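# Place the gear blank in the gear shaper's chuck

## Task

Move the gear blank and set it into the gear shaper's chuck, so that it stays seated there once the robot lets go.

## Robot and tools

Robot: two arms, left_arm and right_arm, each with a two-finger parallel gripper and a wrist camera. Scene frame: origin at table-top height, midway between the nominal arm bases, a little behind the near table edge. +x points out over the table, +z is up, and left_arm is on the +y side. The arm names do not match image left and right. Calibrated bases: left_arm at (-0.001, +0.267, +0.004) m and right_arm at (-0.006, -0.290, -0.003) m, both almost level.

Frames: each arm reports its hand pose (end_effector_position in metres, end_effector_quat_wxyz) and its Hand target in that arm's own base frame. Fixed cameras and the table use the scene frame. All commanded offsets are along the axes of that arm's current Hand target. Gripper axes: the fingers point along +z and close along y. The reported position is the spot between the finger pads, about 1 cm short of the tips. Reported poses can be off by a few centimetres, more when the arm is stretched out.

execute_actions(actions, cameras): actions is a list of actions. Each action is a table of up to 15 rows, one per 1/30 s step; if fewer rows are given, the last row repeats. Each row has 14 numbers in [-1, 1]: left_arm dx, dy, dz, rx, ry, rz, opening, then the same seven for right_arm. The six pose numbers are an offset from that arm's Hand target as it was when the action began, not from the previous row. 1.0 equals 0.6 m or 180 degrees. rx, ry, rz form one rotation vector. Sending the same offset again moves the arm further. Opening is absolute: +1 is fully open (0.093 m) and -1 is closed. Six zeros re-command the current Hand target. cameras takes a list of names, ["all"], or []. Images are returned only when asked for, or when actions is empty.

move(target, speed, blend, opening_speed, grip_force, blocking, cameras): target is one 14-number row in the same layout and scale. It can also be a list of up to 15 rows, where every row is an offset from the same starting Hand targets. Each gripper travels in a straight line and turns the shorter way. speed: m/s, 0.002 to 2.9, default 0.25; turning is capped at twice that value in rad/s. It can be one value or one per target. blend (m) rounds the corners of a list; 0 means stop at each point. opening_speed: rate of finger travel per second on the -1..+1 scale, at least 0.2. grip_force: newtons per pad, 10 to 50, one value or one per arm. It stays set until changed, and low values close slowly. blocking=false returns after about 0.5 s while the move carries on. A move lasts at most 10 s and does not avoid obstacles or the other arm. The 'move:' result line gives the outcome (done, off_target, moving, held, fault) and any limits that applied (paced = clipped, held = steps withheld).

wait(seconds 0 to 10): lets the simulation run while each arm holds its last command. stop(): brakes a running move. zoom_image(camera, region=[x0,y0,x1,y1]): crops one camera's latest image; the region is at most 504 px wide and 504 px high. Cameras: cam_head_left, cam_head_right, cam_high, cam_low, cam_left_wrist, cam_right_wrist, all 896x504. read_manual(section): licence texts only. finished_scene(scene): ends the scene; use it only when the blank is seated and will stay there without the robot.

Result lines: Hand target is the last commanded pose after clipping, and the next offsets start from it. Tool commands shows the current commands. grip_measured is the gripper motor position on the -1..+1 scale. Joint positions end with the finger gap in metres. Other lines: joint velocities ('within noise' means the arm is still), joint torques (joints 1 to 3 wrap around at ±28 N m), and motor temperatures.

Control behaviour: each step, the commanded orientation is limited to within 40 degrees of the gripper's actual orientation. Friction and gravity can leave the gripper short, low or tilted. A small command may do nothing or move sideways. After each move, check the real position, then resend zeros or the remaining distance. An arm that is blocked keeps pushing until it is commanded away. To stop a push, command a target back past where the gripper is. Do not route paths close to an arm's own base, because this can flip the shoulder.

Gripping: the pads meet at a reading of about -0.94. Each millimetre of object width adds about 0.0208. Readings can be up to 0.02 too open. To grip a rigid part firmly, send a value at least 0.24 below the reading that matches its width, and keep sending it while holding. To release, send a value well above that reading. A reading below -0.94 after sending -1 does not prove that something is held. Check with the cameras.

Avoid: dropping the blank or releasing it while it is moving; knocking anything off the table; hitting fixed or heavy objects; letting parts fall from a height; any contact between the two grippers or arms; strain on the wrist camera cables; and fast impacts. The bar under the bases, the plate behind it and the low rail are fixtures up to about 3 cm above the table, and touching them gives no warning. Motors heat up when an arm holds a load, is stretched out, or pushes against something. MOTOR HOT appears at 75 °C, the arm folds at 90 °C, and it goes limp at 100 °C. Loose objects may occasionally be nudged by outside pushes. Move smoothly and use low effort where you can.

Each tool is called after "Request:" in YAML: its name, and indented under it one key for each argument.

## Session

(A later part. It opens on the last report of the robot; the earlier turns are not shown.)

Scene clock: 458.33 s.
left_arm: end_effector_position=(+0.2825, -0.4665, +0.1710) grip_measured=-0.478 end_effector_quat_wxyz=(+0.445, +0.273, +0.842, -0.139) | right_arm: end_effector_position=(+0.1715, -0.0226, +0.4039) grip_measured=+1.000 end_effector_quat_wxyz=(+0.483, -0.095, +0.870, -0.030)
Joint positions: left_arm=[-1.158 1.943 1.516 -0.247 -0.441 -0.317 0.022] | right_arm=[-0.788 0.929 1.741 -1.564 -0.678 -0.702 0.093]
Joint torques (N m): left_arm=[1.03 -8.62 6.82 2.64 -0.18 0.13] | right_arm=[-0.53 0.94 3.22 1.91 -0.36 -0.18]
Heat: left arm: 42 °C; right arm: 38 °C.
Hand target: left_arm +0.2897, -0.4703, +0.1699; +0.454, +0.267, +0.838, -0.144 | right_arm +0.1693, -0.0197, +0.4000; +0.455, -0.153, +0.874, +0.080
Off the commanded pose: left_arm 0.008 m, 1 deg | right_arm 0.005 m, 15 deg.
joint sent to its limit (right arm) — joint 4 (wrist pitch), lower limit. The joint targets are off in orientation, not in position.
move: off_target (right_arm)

Request:
move:
  target: [0.013,-0.002,0.0073,0,0,0,-0.7,0,0,0,0,0,0,1]
  speed: 0.02
  cameras: ["cam_low","cam_right_wrist"]

Request:
zoom_image:
  camera: "cam_low"
  region: [530, 220, 580, 270]

Request:
zoom_image:
  camera: "cam_right_wrist"
  region: [195, 265, 305, 375]

Scene clock: 463.67 s.
left_arm: end_effector_position=(+0.2826, -0.4668, +0.1673) grip_measured=-0.478 end_effector_quat_wxyz=(+0.448, +0.271, +0.840, -0.142) | right_arm: end_effector_position=(+0.1715, -0.0226, +0.4039) grip_measured=+1.000 end_effector_quat_wxyz=(+0.483, -0.095, +0.870, -0.030)
Joint positions: left_arm=[-1.158 1.943 1.494 -0.216 -0.441 -0.317 0.022] | right_arm=[-0.788 0.929 1.741 -1.564 -0.678 -0.702 0.093]
Joint torques (N m): left_arm=[0.75 -7.98 6.61 2.63 -0.23 0.11] | right_arm=[-0.39 0.83 3.26 1.92 -0.37 -0.16]
Heat: left arm: 42 °C; right arm: 38 °C.
Hand target: left_arm +0.2885, -0.4710, +0.1611; +0.454, +0.267, +0.838, -0.144 | right_arm +0.1693, -0.0197, +0.4000; +0.455, -0.153, +0.874, +0.080
Off the commanded pose: left_arm 0.010 m, 1 deg | right_arm 0.005 m, 15 deg.
joint sent to its limit (right arm) — joint 4 (wrist pitch), lower limit. The joint targets are off in orientation, not in position.
move: off_target (right_arm)
camera_calibration:
cam_right_wrist: T_world_to_cam=[[0.125508, -0.983513, 0.130193, -0.0962533], [-0.828034, -0.17613, -0.532295, 0.392314], [0.54645, -0.0409966, -0.836487, 0.328771], [0, 0, 0, 1]] pos_world=[0.157273, -0.0120894, 0.496371]
Images, in order (width x height): cam_low 896x504, cam_right_wrist 896x504.

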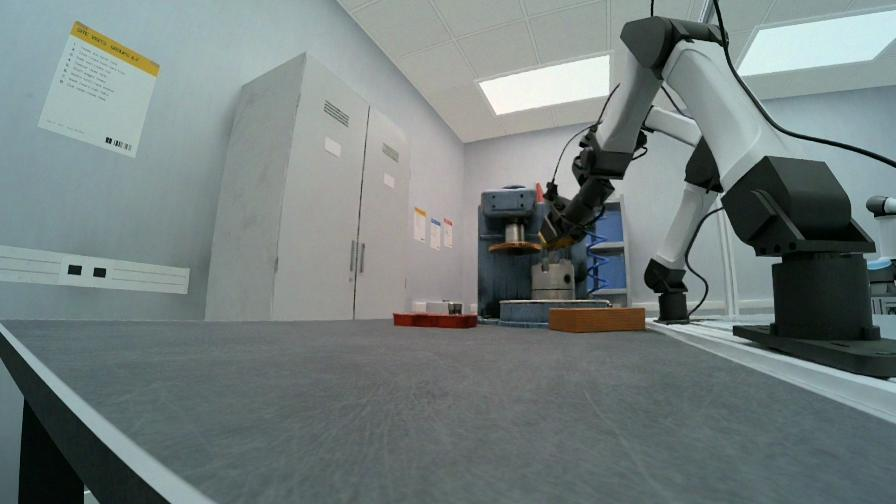

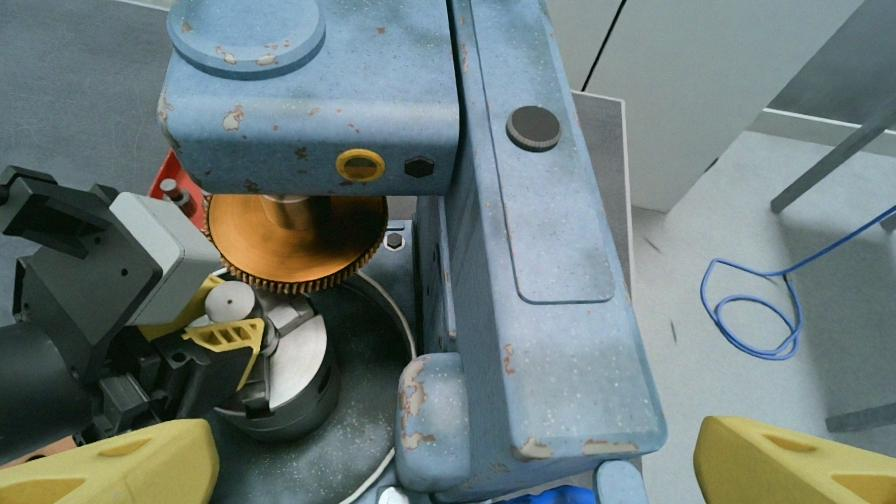

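Scaled by 10.080 from the camera's 896x504 image, which has a finer 1280x720 frame.

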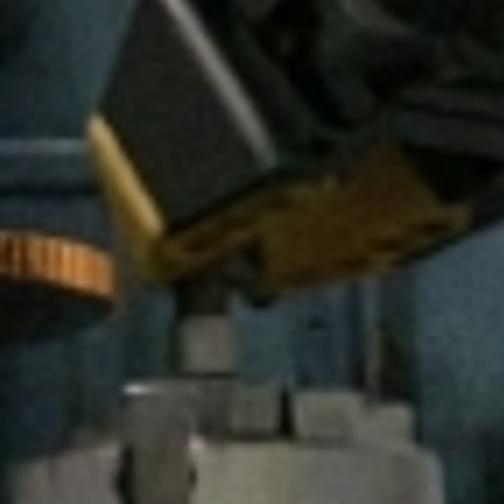

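Scaled by 4.582 from the camera's 896x504 image, which has a finer 1280x720 frame.

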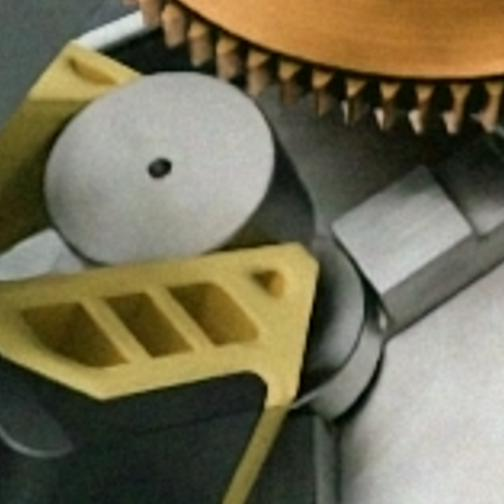

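Request:
move:
  target:
    - [0.0116,-0.001,0.0073,0,0.004,0,-0.7,0,0,0,0,0,0,1]
    - [0.0116,-0.0065,0.0033,0,0.004,0,-0.7,0,0,0,0,0,0,1]
    - [0.0136,0.0095,0.0133,0,0.004,0,-0.7,0,0,0,0,0,0,1]
  speed: 0.02
  cameras: ["cam_low","cam_right_wrist"]

Request:
zoom_image:
  camera: "cam_low"
  region: [530, 220, 580, 270]

Request:
zoom_image:
  camera: "cam_right_wrist"
  region: [195, 265, 305, 375]

Scene clock: 481.83 s.
left_arm: end_effector_position=(+0.2872, -0.4692, +0.1640) grip_measured=-0.478 end_effector_quat_wxyz=(+0.453, +0.266, +0.838, -0.151) | right_arm: end_effector_position=(+0.1715, -0.0226, +0.4039) grip_measured=+1.000 end_effector_quat_wxyz=(+0.483, -0.095, +0.870, -0.030)
Joint positions: left_arm=[-1.15 1.953 1.478 -0.167 -0.431 -0.317 0.022] | right_arm=[-0.788 0.929 1.741 -1.564 -0.678 -0.702 0.093]
Joint torques (N m): left_arm=[1.36 -8.09 6.11 2.37 -0.15 0.16] | right_arm=[-0.47 0.9 3.36 1.92 -0.38 -0.14]
Heat: left arm: 42 °C; right arm: 38 °C.
Hand target: left_arm +0.2936, -0.4676, +0.1497; +0.448, +0.268, +0.841, -0.142 | right_arm +0.1693, -0.0197, +0.4000; +0.455, -0.153, +0.874, +0.080
Off the commanded pose: left_arm 0.016 m, 1 deg | right_arm 0.005 m, 15 deg.
joint sent to its limit (right arm) — joint 4 (wrist pitch), lower limit. The joint targets are off in orientation, not in position.
move: off_target (left_arm, right_arm)
camera_calibration:
cam_right_wrist: T_world_to_cam=[[0.125508, -0.983513, 0.130193, -0.0962533], [-0.828034, -0.17613, -0.532295, 0.392314], [0.54645, -0.0409966, -0.836487, 0.328771], [0, 0, 0, 1]] pos_world=[0.157273, -0.0120894, 0.496371]
Images, in order (width x height): cam_low 896x504, cam_right_wrist 896x504.

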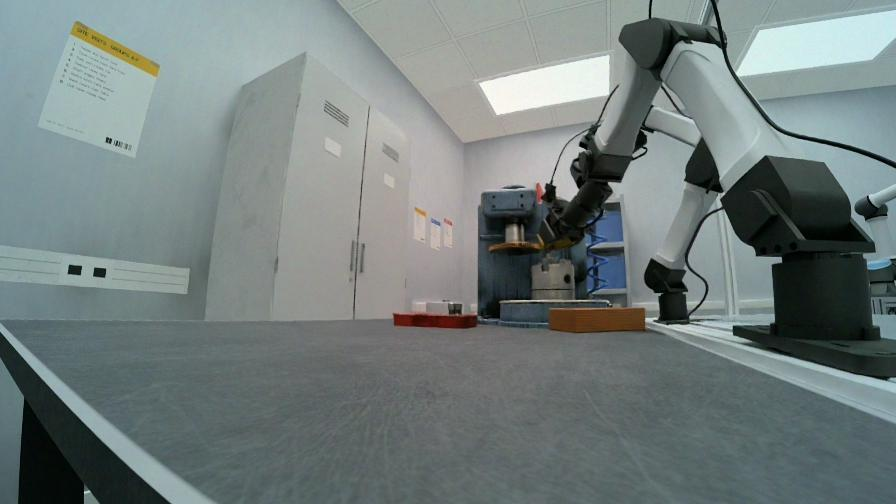

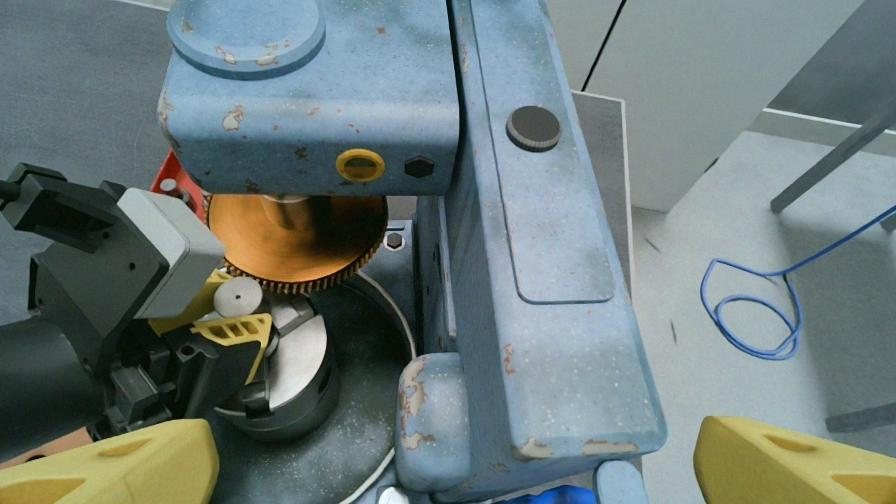

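Scaled by 10.080 from the camera's 896x504 image, which has a finer 1280x720 frame.

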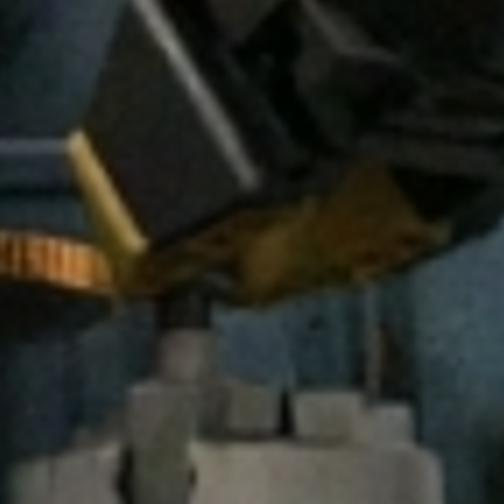

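Scaled by 4.582 from the camera's 896x504 image, which has a finer 1280x720 frame.

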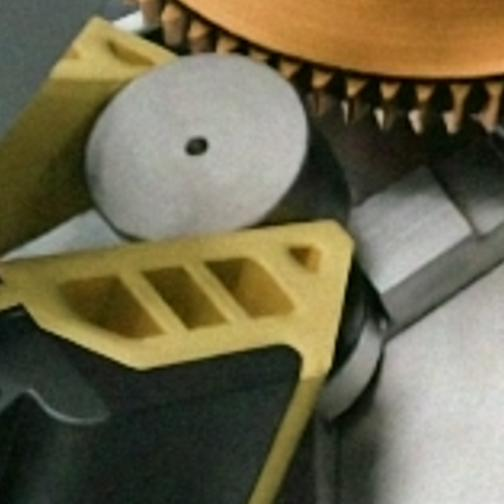

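Request:
move:
  target:
    - [-0.0519,-0.0027,-0.0572,0,0,0,-0.7,0,0,0,0,0,0,1]
    - [-0.0587,-0.0057,-0.0482,-0.1038,-0.0017,-0.0644,-0.7,0,0,0,0,0,0,1]
  speed: [0.06,0.15]
  blend: [0.005,0]
  cameras: ["cam_left_wrist","cam_low","cam_right_wrist"]

Request:
zoom_image:
  camera: "cam_low"
  region: [530, 210, 590, 270]

Request:
zoom_image:
  camera: "cam_right_wrist"
  region: [165, 235, 305, 375]

Scene clock: 511.20 s.
left_arm: end_effector_position=(+0.2859, -0.4616, +0.1918) grip_measured=-0.478 end_effector_quat_wxyz=(+0.462, +0.117, +0.878, -0.046) | right_arm: end_effector_position=(+0.1715, -0.0226, +0.4039) grip_measured=+1.000 end_effector_quat_wxyz=(+0.483, -0.095, +0.870, -0.030)
Joint positions: left_arm=[-1.233 2.121 1.911 -0.698 -0.765 -0.694 0.022] | right_arm=[-0.788 0.929 1.741 -1.564 -0.678 -0.702 0.093]
Joint torques (N m): left_arm=[-0.39 -9.17 9.02 1.71 -0.68 -0.02] | right_arm=[-0.51 0.96 3.36 1.9 -0.4 -0.18]
Heat: left arm: 44 °C; right arm: 38 °C.
Hand target: left_arm +0.2881, -0.4679, +0.1951; +0.472, +0.105, +0.874, -0.049 | right_arm +0.1693, -0.0197, +0.4000; +0.455, -0.153, +0.874, +0.080
Off the commanded pose: left_arm 0.007 m, 2 deg | right_arm 0.005 m, 15 deg.
joint sent to its limit (right arm) — joint 4 (wrist pitch), lower limit. The joint targets are off in orientation, not in position.
move: off_target (right_arm)
camera_calibration:
cam_left_wrist: T_world_to_cam=[[-0.243719, -0.969108, -0.0378316, -0.368167], [-0.829717, 0.228544, -0.509252, 0.477584], [0.502167, -0.0927251, -0.859785, 0.0625254], [0, 0, 0, 1]] pos_world=[0.275132, -0.460145, 0.283041]
cam_right_wrist: T_world_to_cam=[[0.125508, -0.983513, 0.130193, -0.0962533], [-0.828034, -0.17613, -0.532295, 0.392314], [0.54645, -0.0409966, -0.836487, 0.328771], [0, 0, 0, 1]] pos_world=[0.157273, -0.0120894, 0.496371]
Images, in order (width x height): cam_low 896x504, cam_left_wrist 896x504, cam_right_wrist 896x504.

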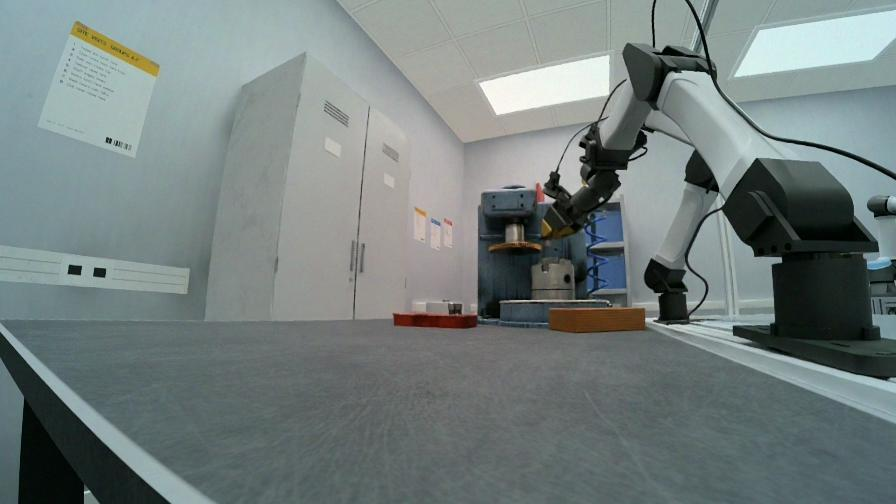

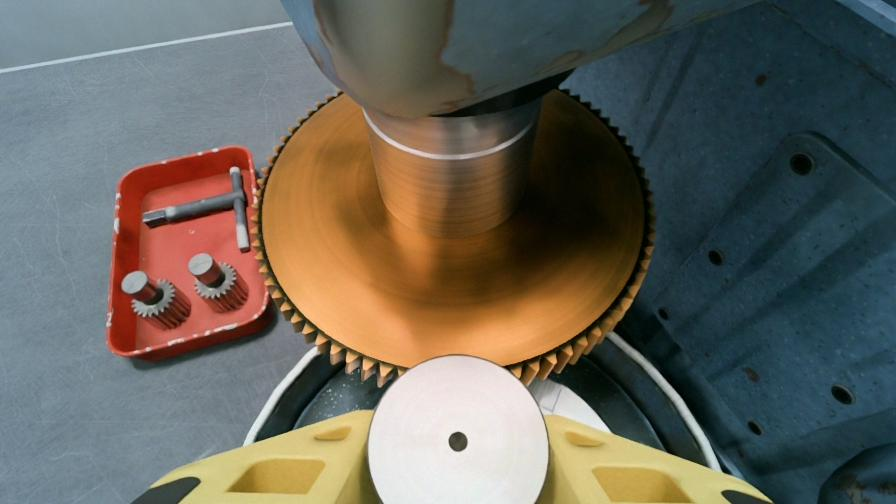

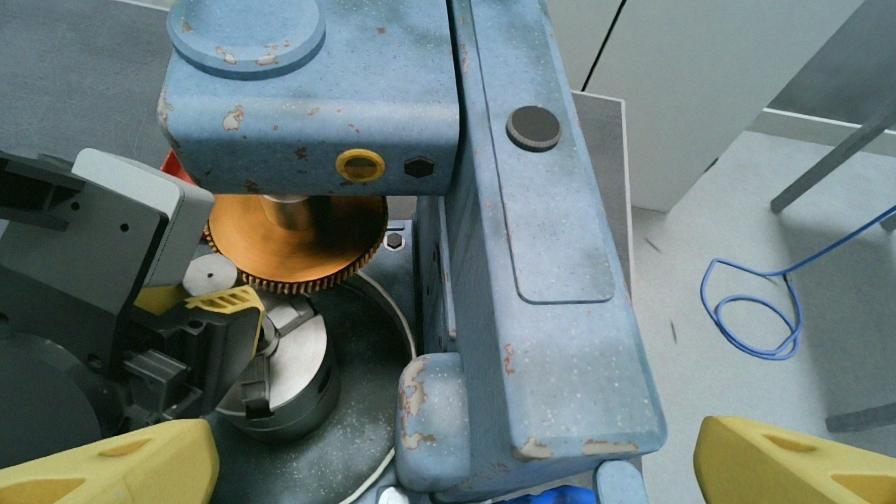

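Scaled by 8.400 from the camera's 896x504 image, which has a finer 1280x720 frame.

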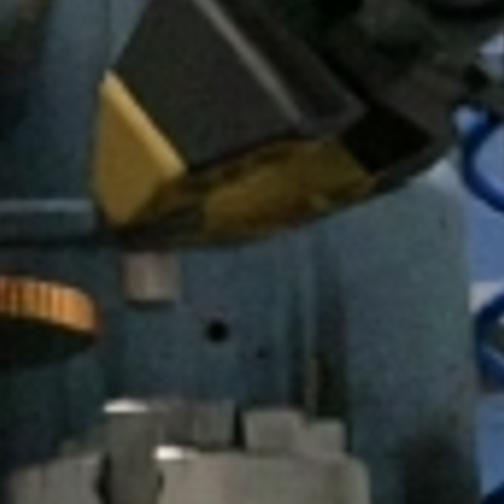

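Scaled by 3.600 from the camera's 896x504 image, which has a finer 1280x720 frame.

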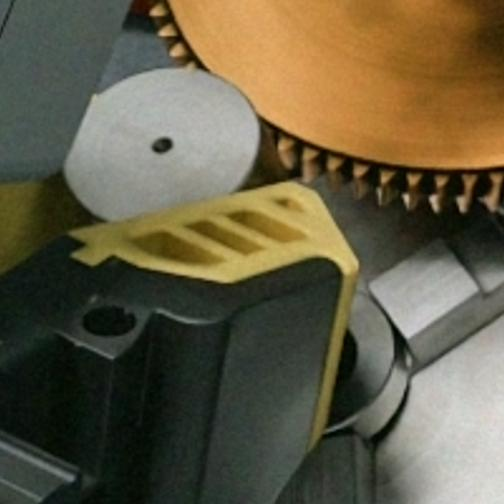

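Request:
zoom_image:
  camera: "cam_low"
  region: [538, 228, 562, 252]

Request:
zoom_image:
  camera: "cam_low"
  region: [525, 250, 581, 306]

Scaled by 21.000 from the camera's 896x504 image, which has a finer 1280x720 frame.

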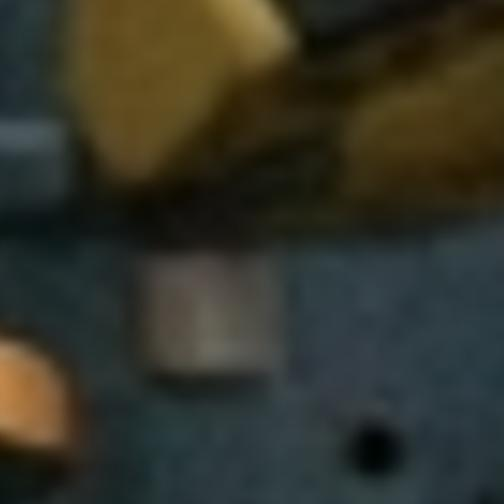

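Scaled by 9.000 from the camera's 896x504 image, which has a finer 1280x720 frame.

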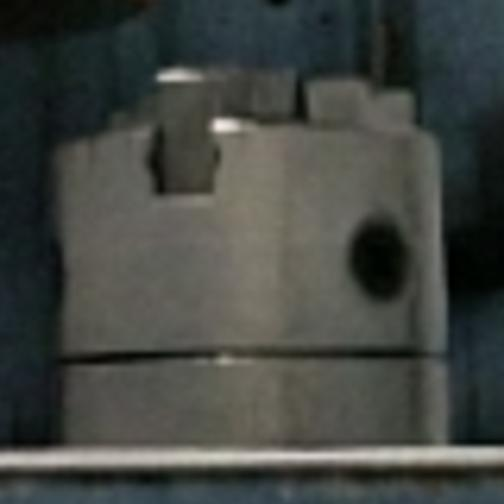

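Request:
execute_actions:
  actions: []
  cameras: ["cam_high","cam_head_left","cam_head_right"]

Request:
zoom_image:
  camera: "cam_high"
  region: [330, 170, 420, 240]

Request:
zoom_image:
  camera: "cam_head_left"
  region: [500, 320, 620, 420]

Request:
zoom_image:
  camera: "cam_head_right"
  region: [480, 310, 600, 410]

Scene clock: 571.77 s.
left_arm: end_effector_position=(+0.2859, -0.4616, +0.1918) grip_measured=-0.478 end_effector_quat_wxyz=(+0.462, +0.117, +0.878, -0.046) | right_arm: end_effector_position=(+0.1715, -0.0226, +0.4039) grip_measured=+1.000 end_effector_quat_wxyz=(+0.483, -0.095, +0.870, -0.030)
Joint positions: left_arm=[-1.233 2.121 1.911 -0.699 -0.765 -0.694 0.022] | right_arm=[-0.788 0.929 1.741 -1.564 -0.678 -0.702 0.093]
Joint velocities: within noise
Joint torques (N m): left_arm=[-0.36 -9.18 8.99 1.75 -0.67 -0.04] | right_arm=[-0.43 0.9 3.25 1.9 -0.39 -0.18]
Motor temperatures (°C): left_arm=[25 48 47 35 23 26 26] | right_arm=[23 28 31 38 25 25 24]
Heat: left arm: 48 °C; right arm: 38 °C.
Hand target: left_arm +0.2881, -0.4679, +0.1952; +0.472, +0.105, +0.874, -0.049 | right_arm +0.1693, -0.0197, +0.4000; +0.455, -0.153, +0.874, +0.080
Tool commands: left_gripper/opening=-0.7 right_gripper/opening=+1.0
Off the commanded pose: left_arm 0.007 m, 2 deg | right_arm 0.005 m, 15 deg.
Images, in order (width x height): cam_head_left 896x504, cam_head_right 896x504, cam_high 896x504.

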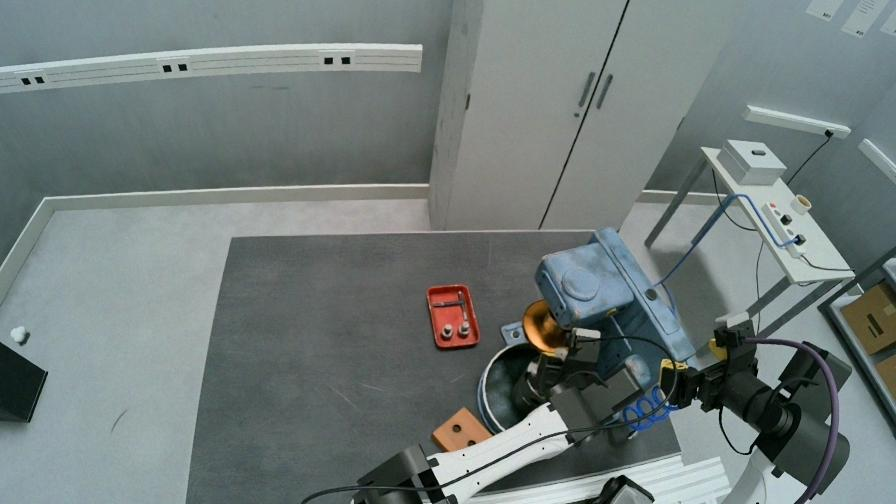

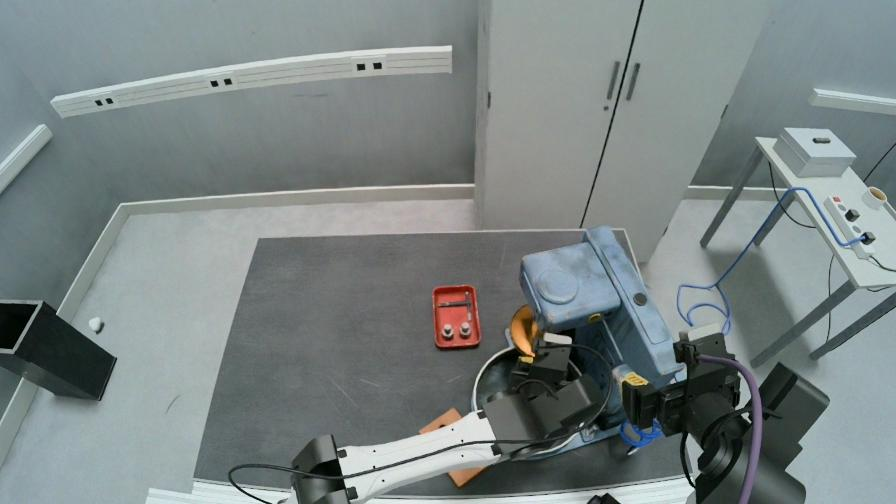

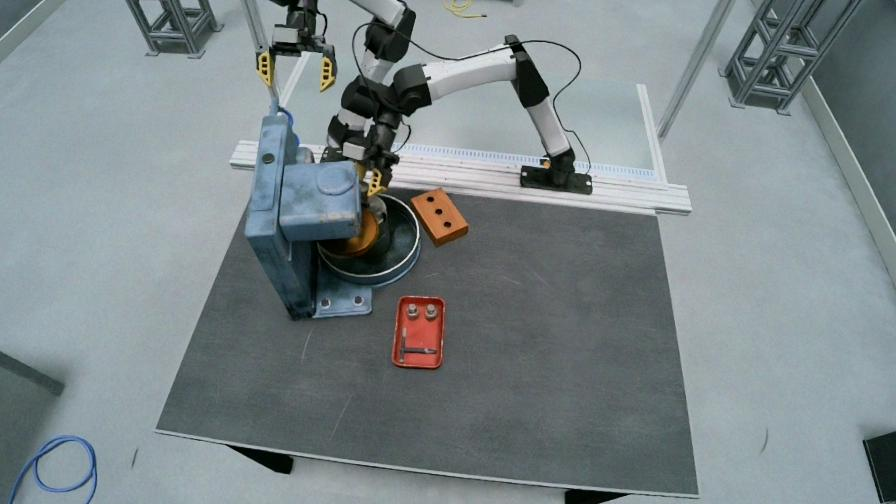

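Scaled by 5.600 from the camera's 896x504 image, which has a finer 1280x720 frame.

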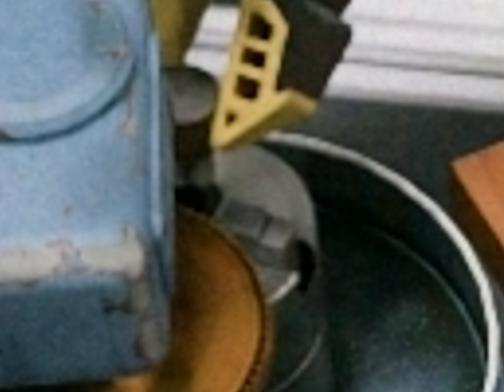

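Scaled by 4.200 from the camera's 896x504 image, which has a finer 1280x720 frame.

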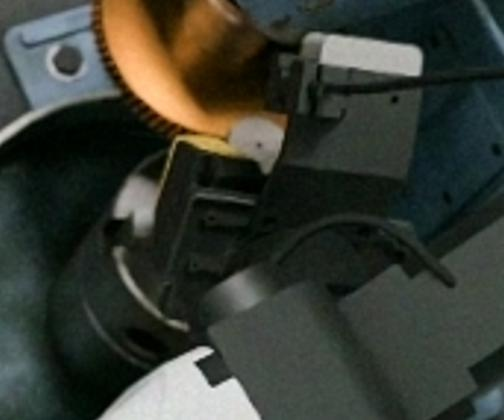

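Scaled by 4.200 from the camera's 896x504 image, which has a finer 1280x720 frame.

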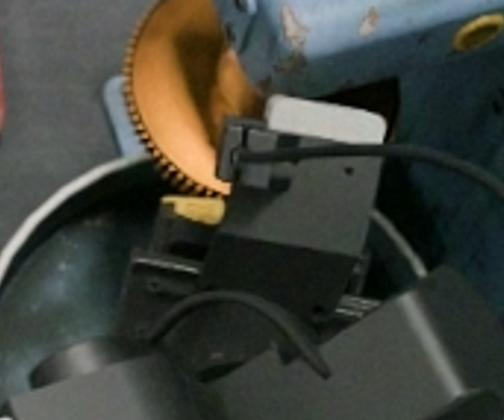

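Request:
move:
  target: [0.0297,-0.014,0.0153,0,0,0,-0.7,0,0,0,0,0,0,1]
  speed: 0.06
  cameras: ["cam_low","cam_right_wrist","cam_head_left"]

Request:
zoom_image:
  camera: "cam_low"
  region: [530, 220, 580, 270]

Request:
zoom_image:
  camera: "cam_right_wrist"
  region: [195, 265, 305, 375]

Request:
zoom_image:
  camera: "cam_head_left"
  region: [530, 330, 590, 390]

Scene clock: 592.57 s.
left_arm: end_effector_position=(+0.2818, -0.4693, +0.1781) grip_measured=-0.478 end_effector_quat_wxyz=(+0.461, +0.117, +0.879, -0.045) | right_arm: end_effector_position=(+0.1715, -0.0226, +0.4039) grip_measured=+1.000 end_effector_quat_wxyz=(+0.483, -0.095, +0.870, -0.030)
Joint positions: left_arm=[-1.247 2.153 1.911 -0.682 -0.773 -0.711 0.022] | right_arm=[-0.788 0.929 1.741 -1.564 -0.678 -0.702 0.093]
Joint torques (N m): left_arm=[-0.39 -9.58 6.91 2.03 -0.69 -0.09] | right_arm=[-0.47 0.91 3.17 1.9 -0.37 -0.15]
Heat: left arm: 48 °C; right arm: 38 °C.
Hand target: left_arm +0.2840, -0.4754, +0.1753; +0.472, +0.105, +0.874, -0.050 | right_arm +0.1693, -0.0197, +0.4000; +0.455, -0.153, +0.874, +0.080
Off the commanded pose: left_arm 0.007 m, 2 deg | right_arm 0.005 m, 15 deg.
joint sent to its limit (right arm) — joint 4 (wrist pitch), lower limit. The joint targets are off in orientation, not in position.
move: off_target (right_arm)
camera_calibration:
cam_right_wrist: T_world_to_cam=[[0.125508, -0.983513, 0.130193, -0.0962533], [-0.828034, -0.17613, -0.532295, 0.392314], [0.54645, -0.0409966, -0.836487, 0.328771], [0, 0, 0, 1]] pos_world=[0.157273, -0.0120894, 0.496371]
Images, in order (width x height): cam_head_left 896x504, cam_low 896x504, cam_right_wrist 896x504.

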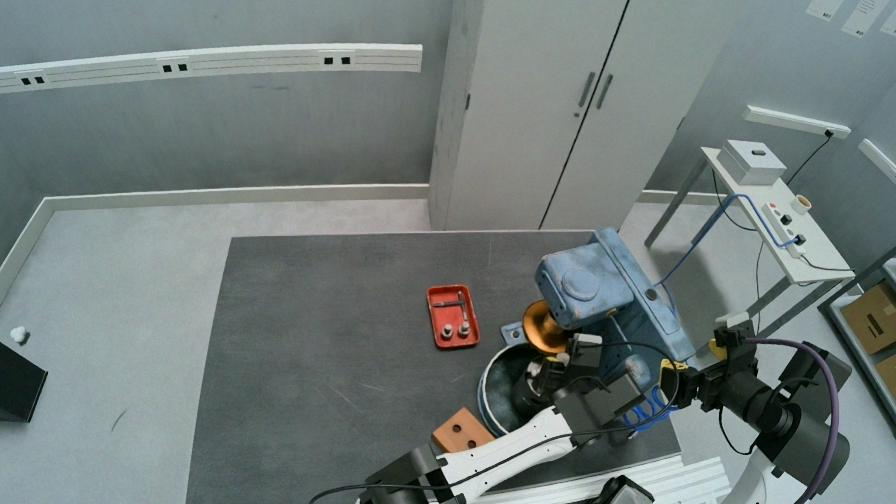

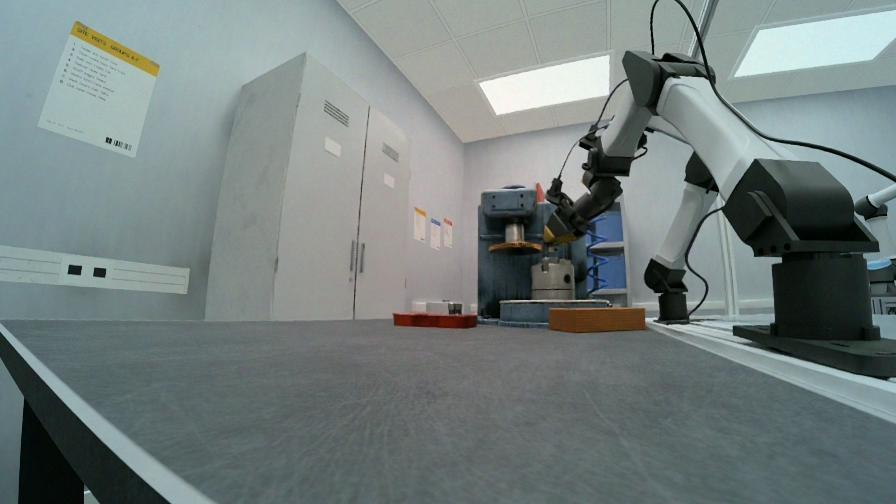

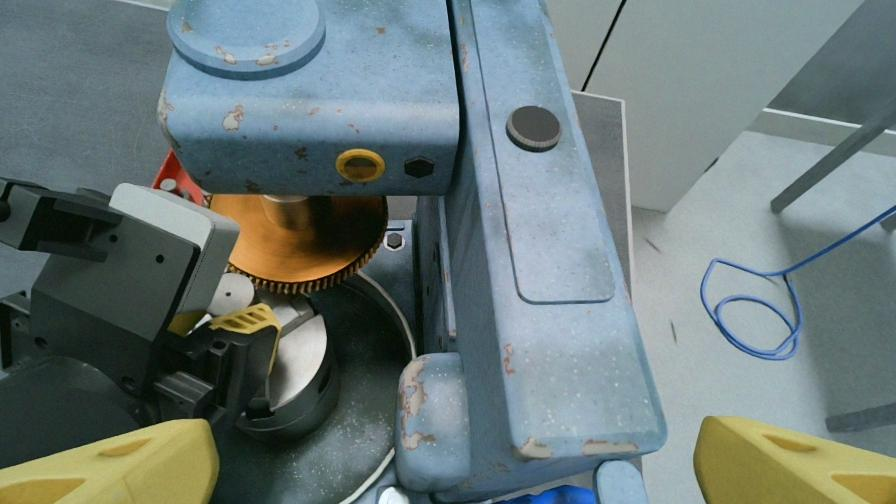

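Scaled by 10.080 from the camera's 896x504 image, which has a finer 1280x720 frame.

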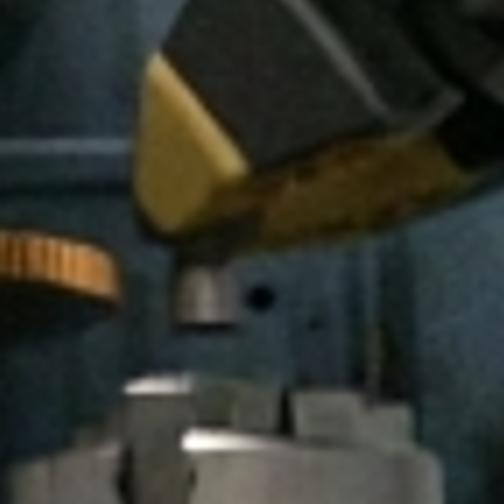

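Scaled by 4.582 from the camera's 896x504 image, which has a finer 1280x720 frame.

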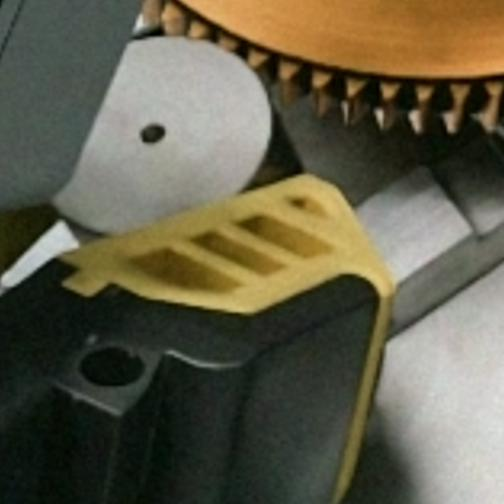

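Scaled by 8.400 from the camera's 896x504 image, which has a finer 1280x720 frame.

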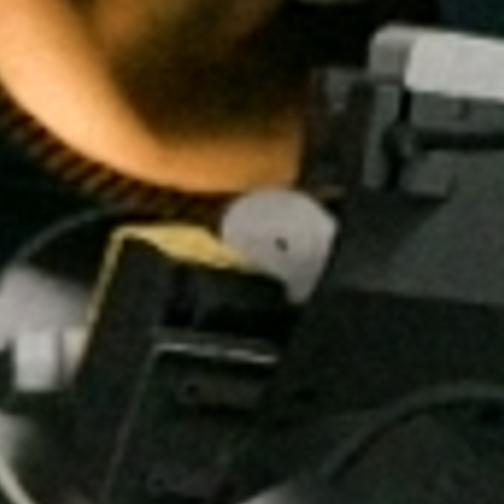

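Request:
move:
  target: [0.0347,-0.0002,0.02,0,0,0,-0.7,0,0,0,0,0,0,1]
  speed: 0.03
  cameras: ["cam_low","cam_right_wrist","cam_head_left"]

Request:
zoom_image:
  camera: "cam_low"
  region: [530, 220, 580, 270]

Request:
zoom_image:
  camera: "cam_right_wrist"
  region: [195, 265, 305, 375]

Request:
zoom_image:
  camera: "cam_head_left"
  region: [530, 330, 590, 390]

Scene clock: 604.03 s.
left_arm: end_effector_position=(+0.2836, -0.4704, +0.1636) grip_measured=-0.478 end_effector_quat_wxyz=(+0.472, +0.107, +0.874, -0.049) | right_arm: end_effector_position=(+0.1715, -0.0226, +0.4039) grip_measured=+1.000 end_effector_quat_wxyz=(+0.483, -0.095, +0.870, -0.030)
Joint positions: left_arm=[-1.249 2.153 1.834 -0.581 -0.794 -0.715 0.022] | right_arm=[-0.788 0.929 1.741 -1.564 -0.678 -0.702 0.093]
Joint torques (N m): left_arm=[-0.39 -9.35 5.76 2.01 -0.47 -0.02] | right_arm=[-0.4 0.9 3.18 1.9 -0.37 -0.16]
Heat: left arm: 48 °C; right arm: 38 °C.
Hand target: left_arm +0.2826, -0.4748, +0.1512; +0.472, +0.105, +0.874, -0.049 | right_arm +0.1693, -0.0197, +0.4000; +0.455, -0.153, +0.874, +0.080
Off the commanded pose: left_arm 0.013 m, 0 deg | right_arm 0.005 m, 15 deg.
joint sent to its limit (right arm) — joint 4 (wrist pitch), lower limit. The joint targets are off in orientation, not in position.
move: off_target (left_arm, right_arm)
camera_calibration:
cam_right_wrist: T_world_to_cam=[[0.125508, -0.983513, 0.130193, -0.0962533], [-0.828034, -0.17613, -0.532295, 0.392314], [0.54645, -0.0409966, -0.836487, 0.328771], [0, 0, 0, 1]] pos_world=[0.157273, -0.0120894, 0.496371]
Images, in order (width x height): cam_head_left 896x504, cam_low 896x504, cam_right_wrist 896x504.

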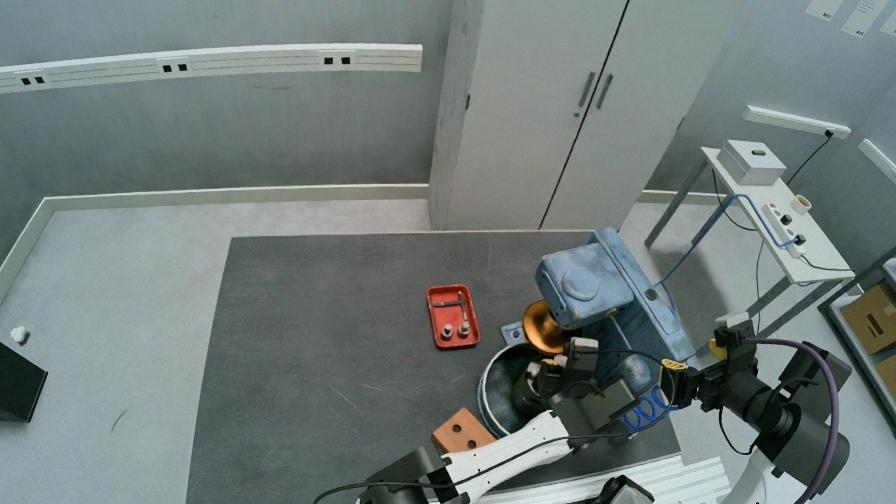

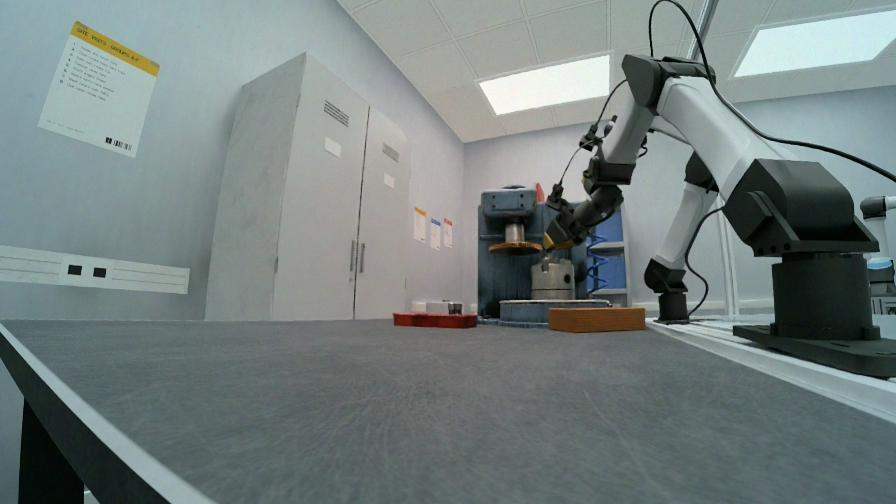

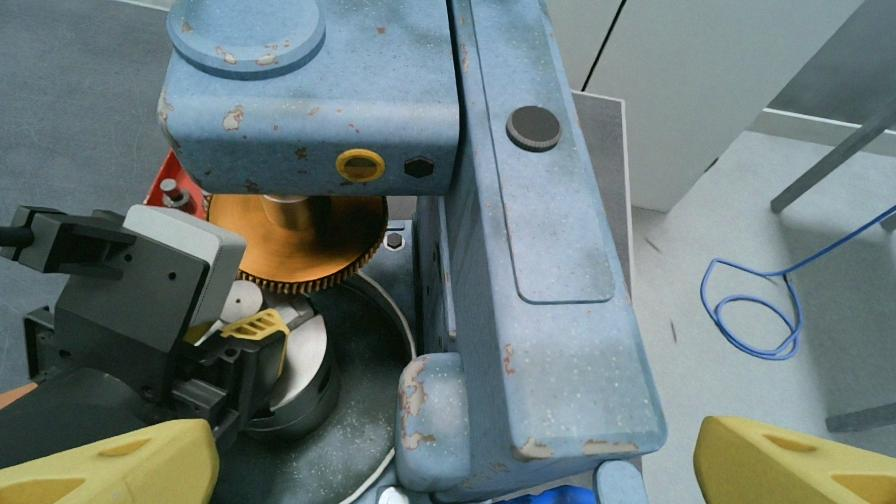

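Scaled by 10.080 from the camera's 896x504 image, which has a finer 1280x720 frame.

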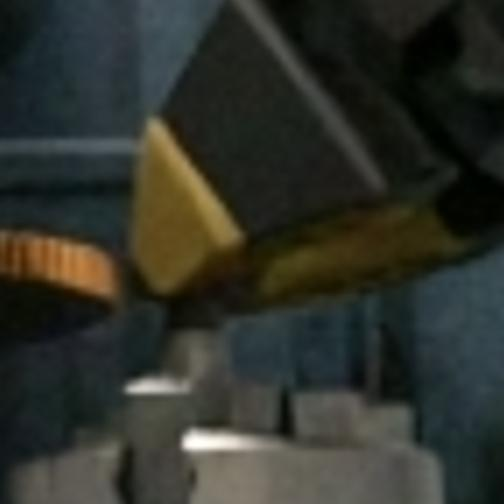

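Scaled by 4.582 from the camera's 896x504 image, which has a finer 1280x720 frame.

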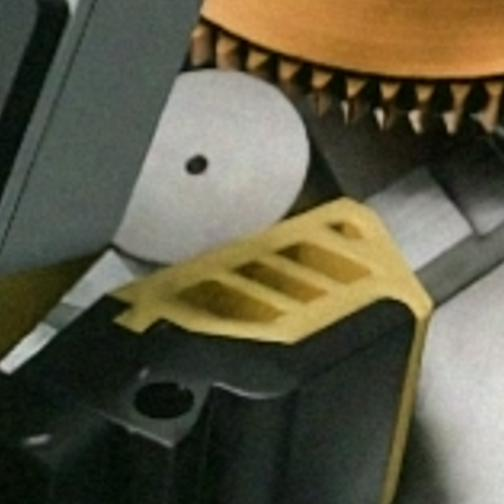

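Scaled by 8.400 from the camera's 896x504 image, which has a finer 1280x720 frame.

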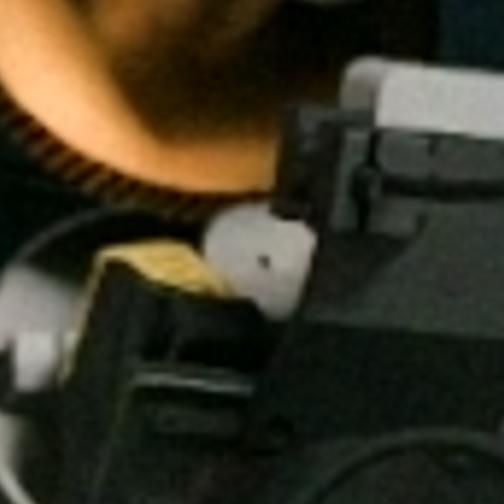

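Request:
move:
  target:
    - [-0.0367,0.0118,-0.0531,0,0.0042,0,-0.7,0,0,0,0,0,0,1]
    - [-0.0373,0.0013,-0.0311,0,0.0042,0,-0.7,0,0,0,0,0,0,1]
    - [0.0044,0.0006,-0.0036,0,0.0042,0,-0.7,0,0,0,0,0,0,1]
  speed: [0.08,0.06,0.03]
  cameras: ["cam_low","cam_right_wrist","cam_head_left"]

Request:
zoom_image:
  camera: "cam_low"
  region: [530, 220, 580, 270]

Request:
zoom_image:
  camera: "cam_right_wrist"
  region: [195, 265, 305, 375]

Request:
zoom_image:
  camera: "cam_head_left"
  region: [530, 330, 590, 390]

Scene clock: 627.37 s.
left_arm: end_effector_position=(+0.2755, -0.4733, +0.1635) grip_measured=-0.478 end_effector_quat_wxyz=(+0.469, +0.105, +0.875, -0.055) | right_arm: end_effector_position=(+0.1715, -0.0226, +0.4039) grip_measured=+1.000 end_effector_quat_wxyz=(+0.483, -0.095, +0.870, -0.030)
Joint positions: left_arm=[-1.265 2.153 1.839 -0.598 -0.795 -0.741 0.022] | right_arm=[-0.788 0.929 1.741 -1.564 -0.678 -0.702 0.093]
Joint torques (N m): left_arm=[0.88 -9.51 5.63 1.93 -0.4 0.11] | right_arm=[-0.43 0.91 3.18 1.91 -0.38 -0.17]
Heat: left arm: 47 °C; right arm: 38 °C.
Hand target: left_arm +0.2796, -0.4737, +0.1503; +0.466, +0.106, +0.877, -0.049 | right_arm +0.1693, -0.0197, +0.4000; +0.455, -0.153, +0.874, +0.080
Off the commanded pose: left_arm 0.014 m, 1 deg | right_arm 0.005 m, 15 deg.
joint sent to its limit (right arm) — joint 4 (wrist pitch), lower limit. The joint targets are off in orientation, not in position.
move: off_target (left_arm, right_arm)
camera_calibration:
cam_right_wrist: T_world_to_cam=[[0.125508, -0.983513, 0.130193, -0.0962533], [-0.828034, -0.17613, -0.532295, 0.392314], [0.54645, -0.0409966, -0.836487, 0.328771], [0, 0, 0, 1]] pos_world=[0.157273, -0.0120894, 0.496371]
Images, in order (width x height): cam_head_left 896x504, cam_low 896x504, cam_right_wrist 896x504.

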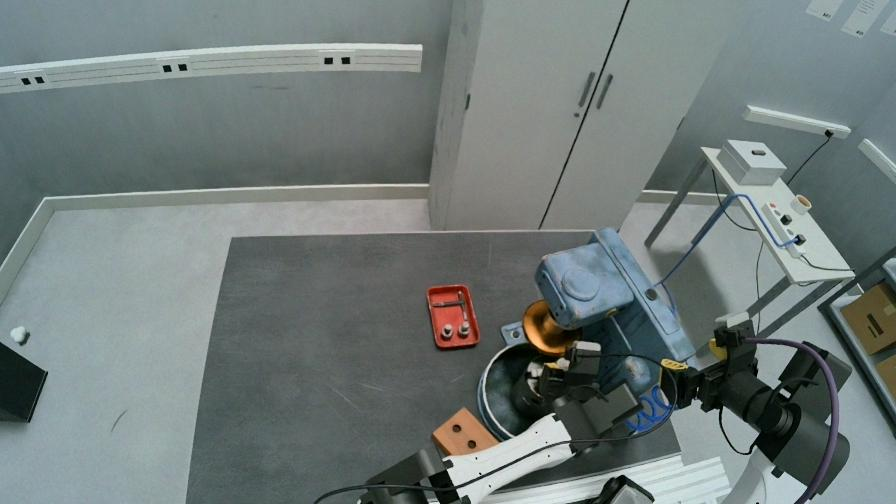

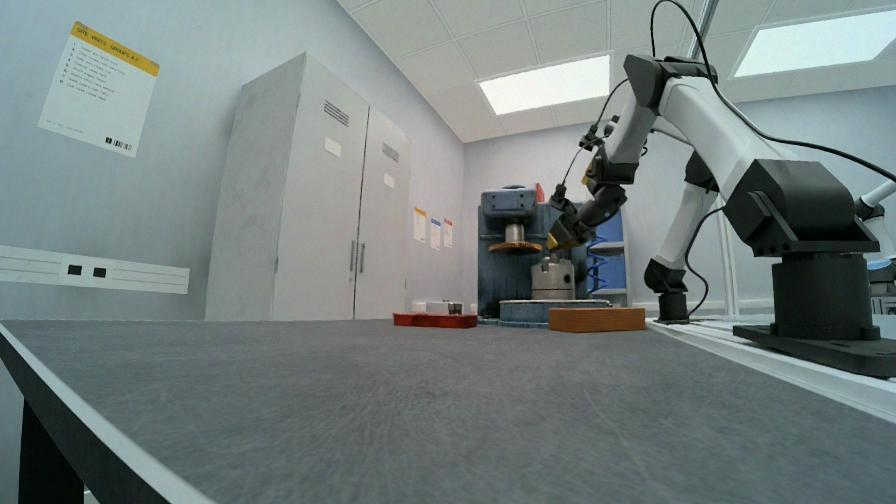

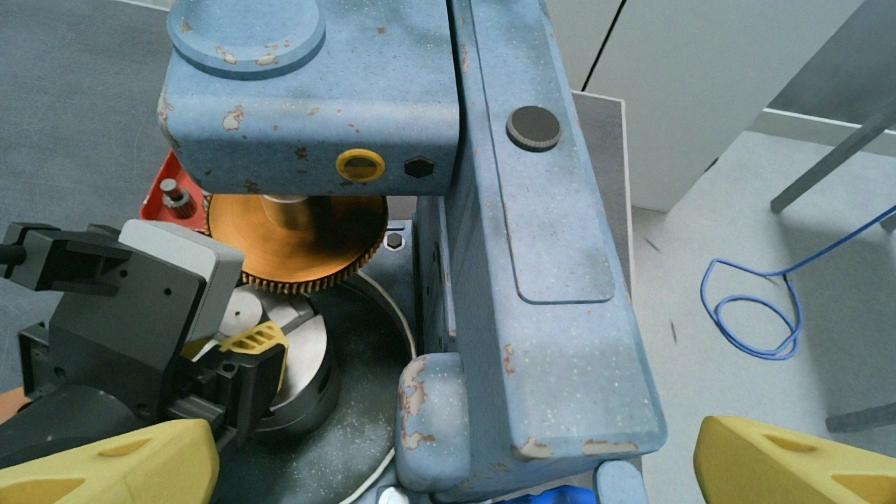

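Scaled by 10.080 from the camera's 896x504 image, which has a finer 1280x720 frame.

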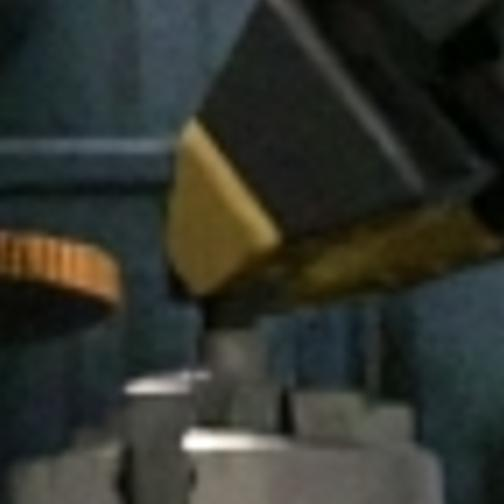

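Scaled by 4.582 from the camera's 896x504 image, which has a finer 1280x720 frame.

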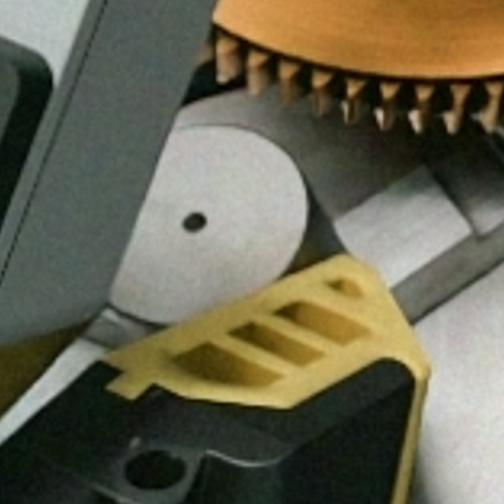

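Scaled by 8.400 from the camera's 896x504 image, which has a finer 1280x720 frame.

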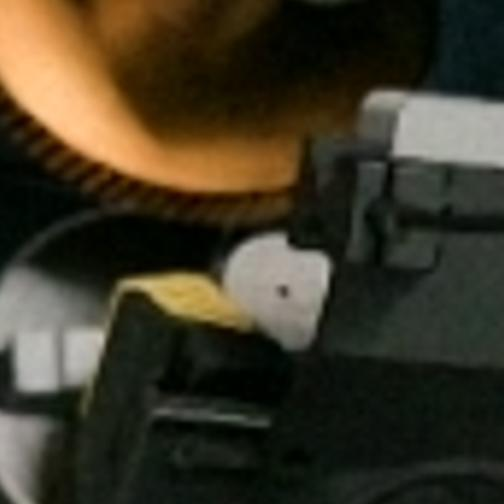

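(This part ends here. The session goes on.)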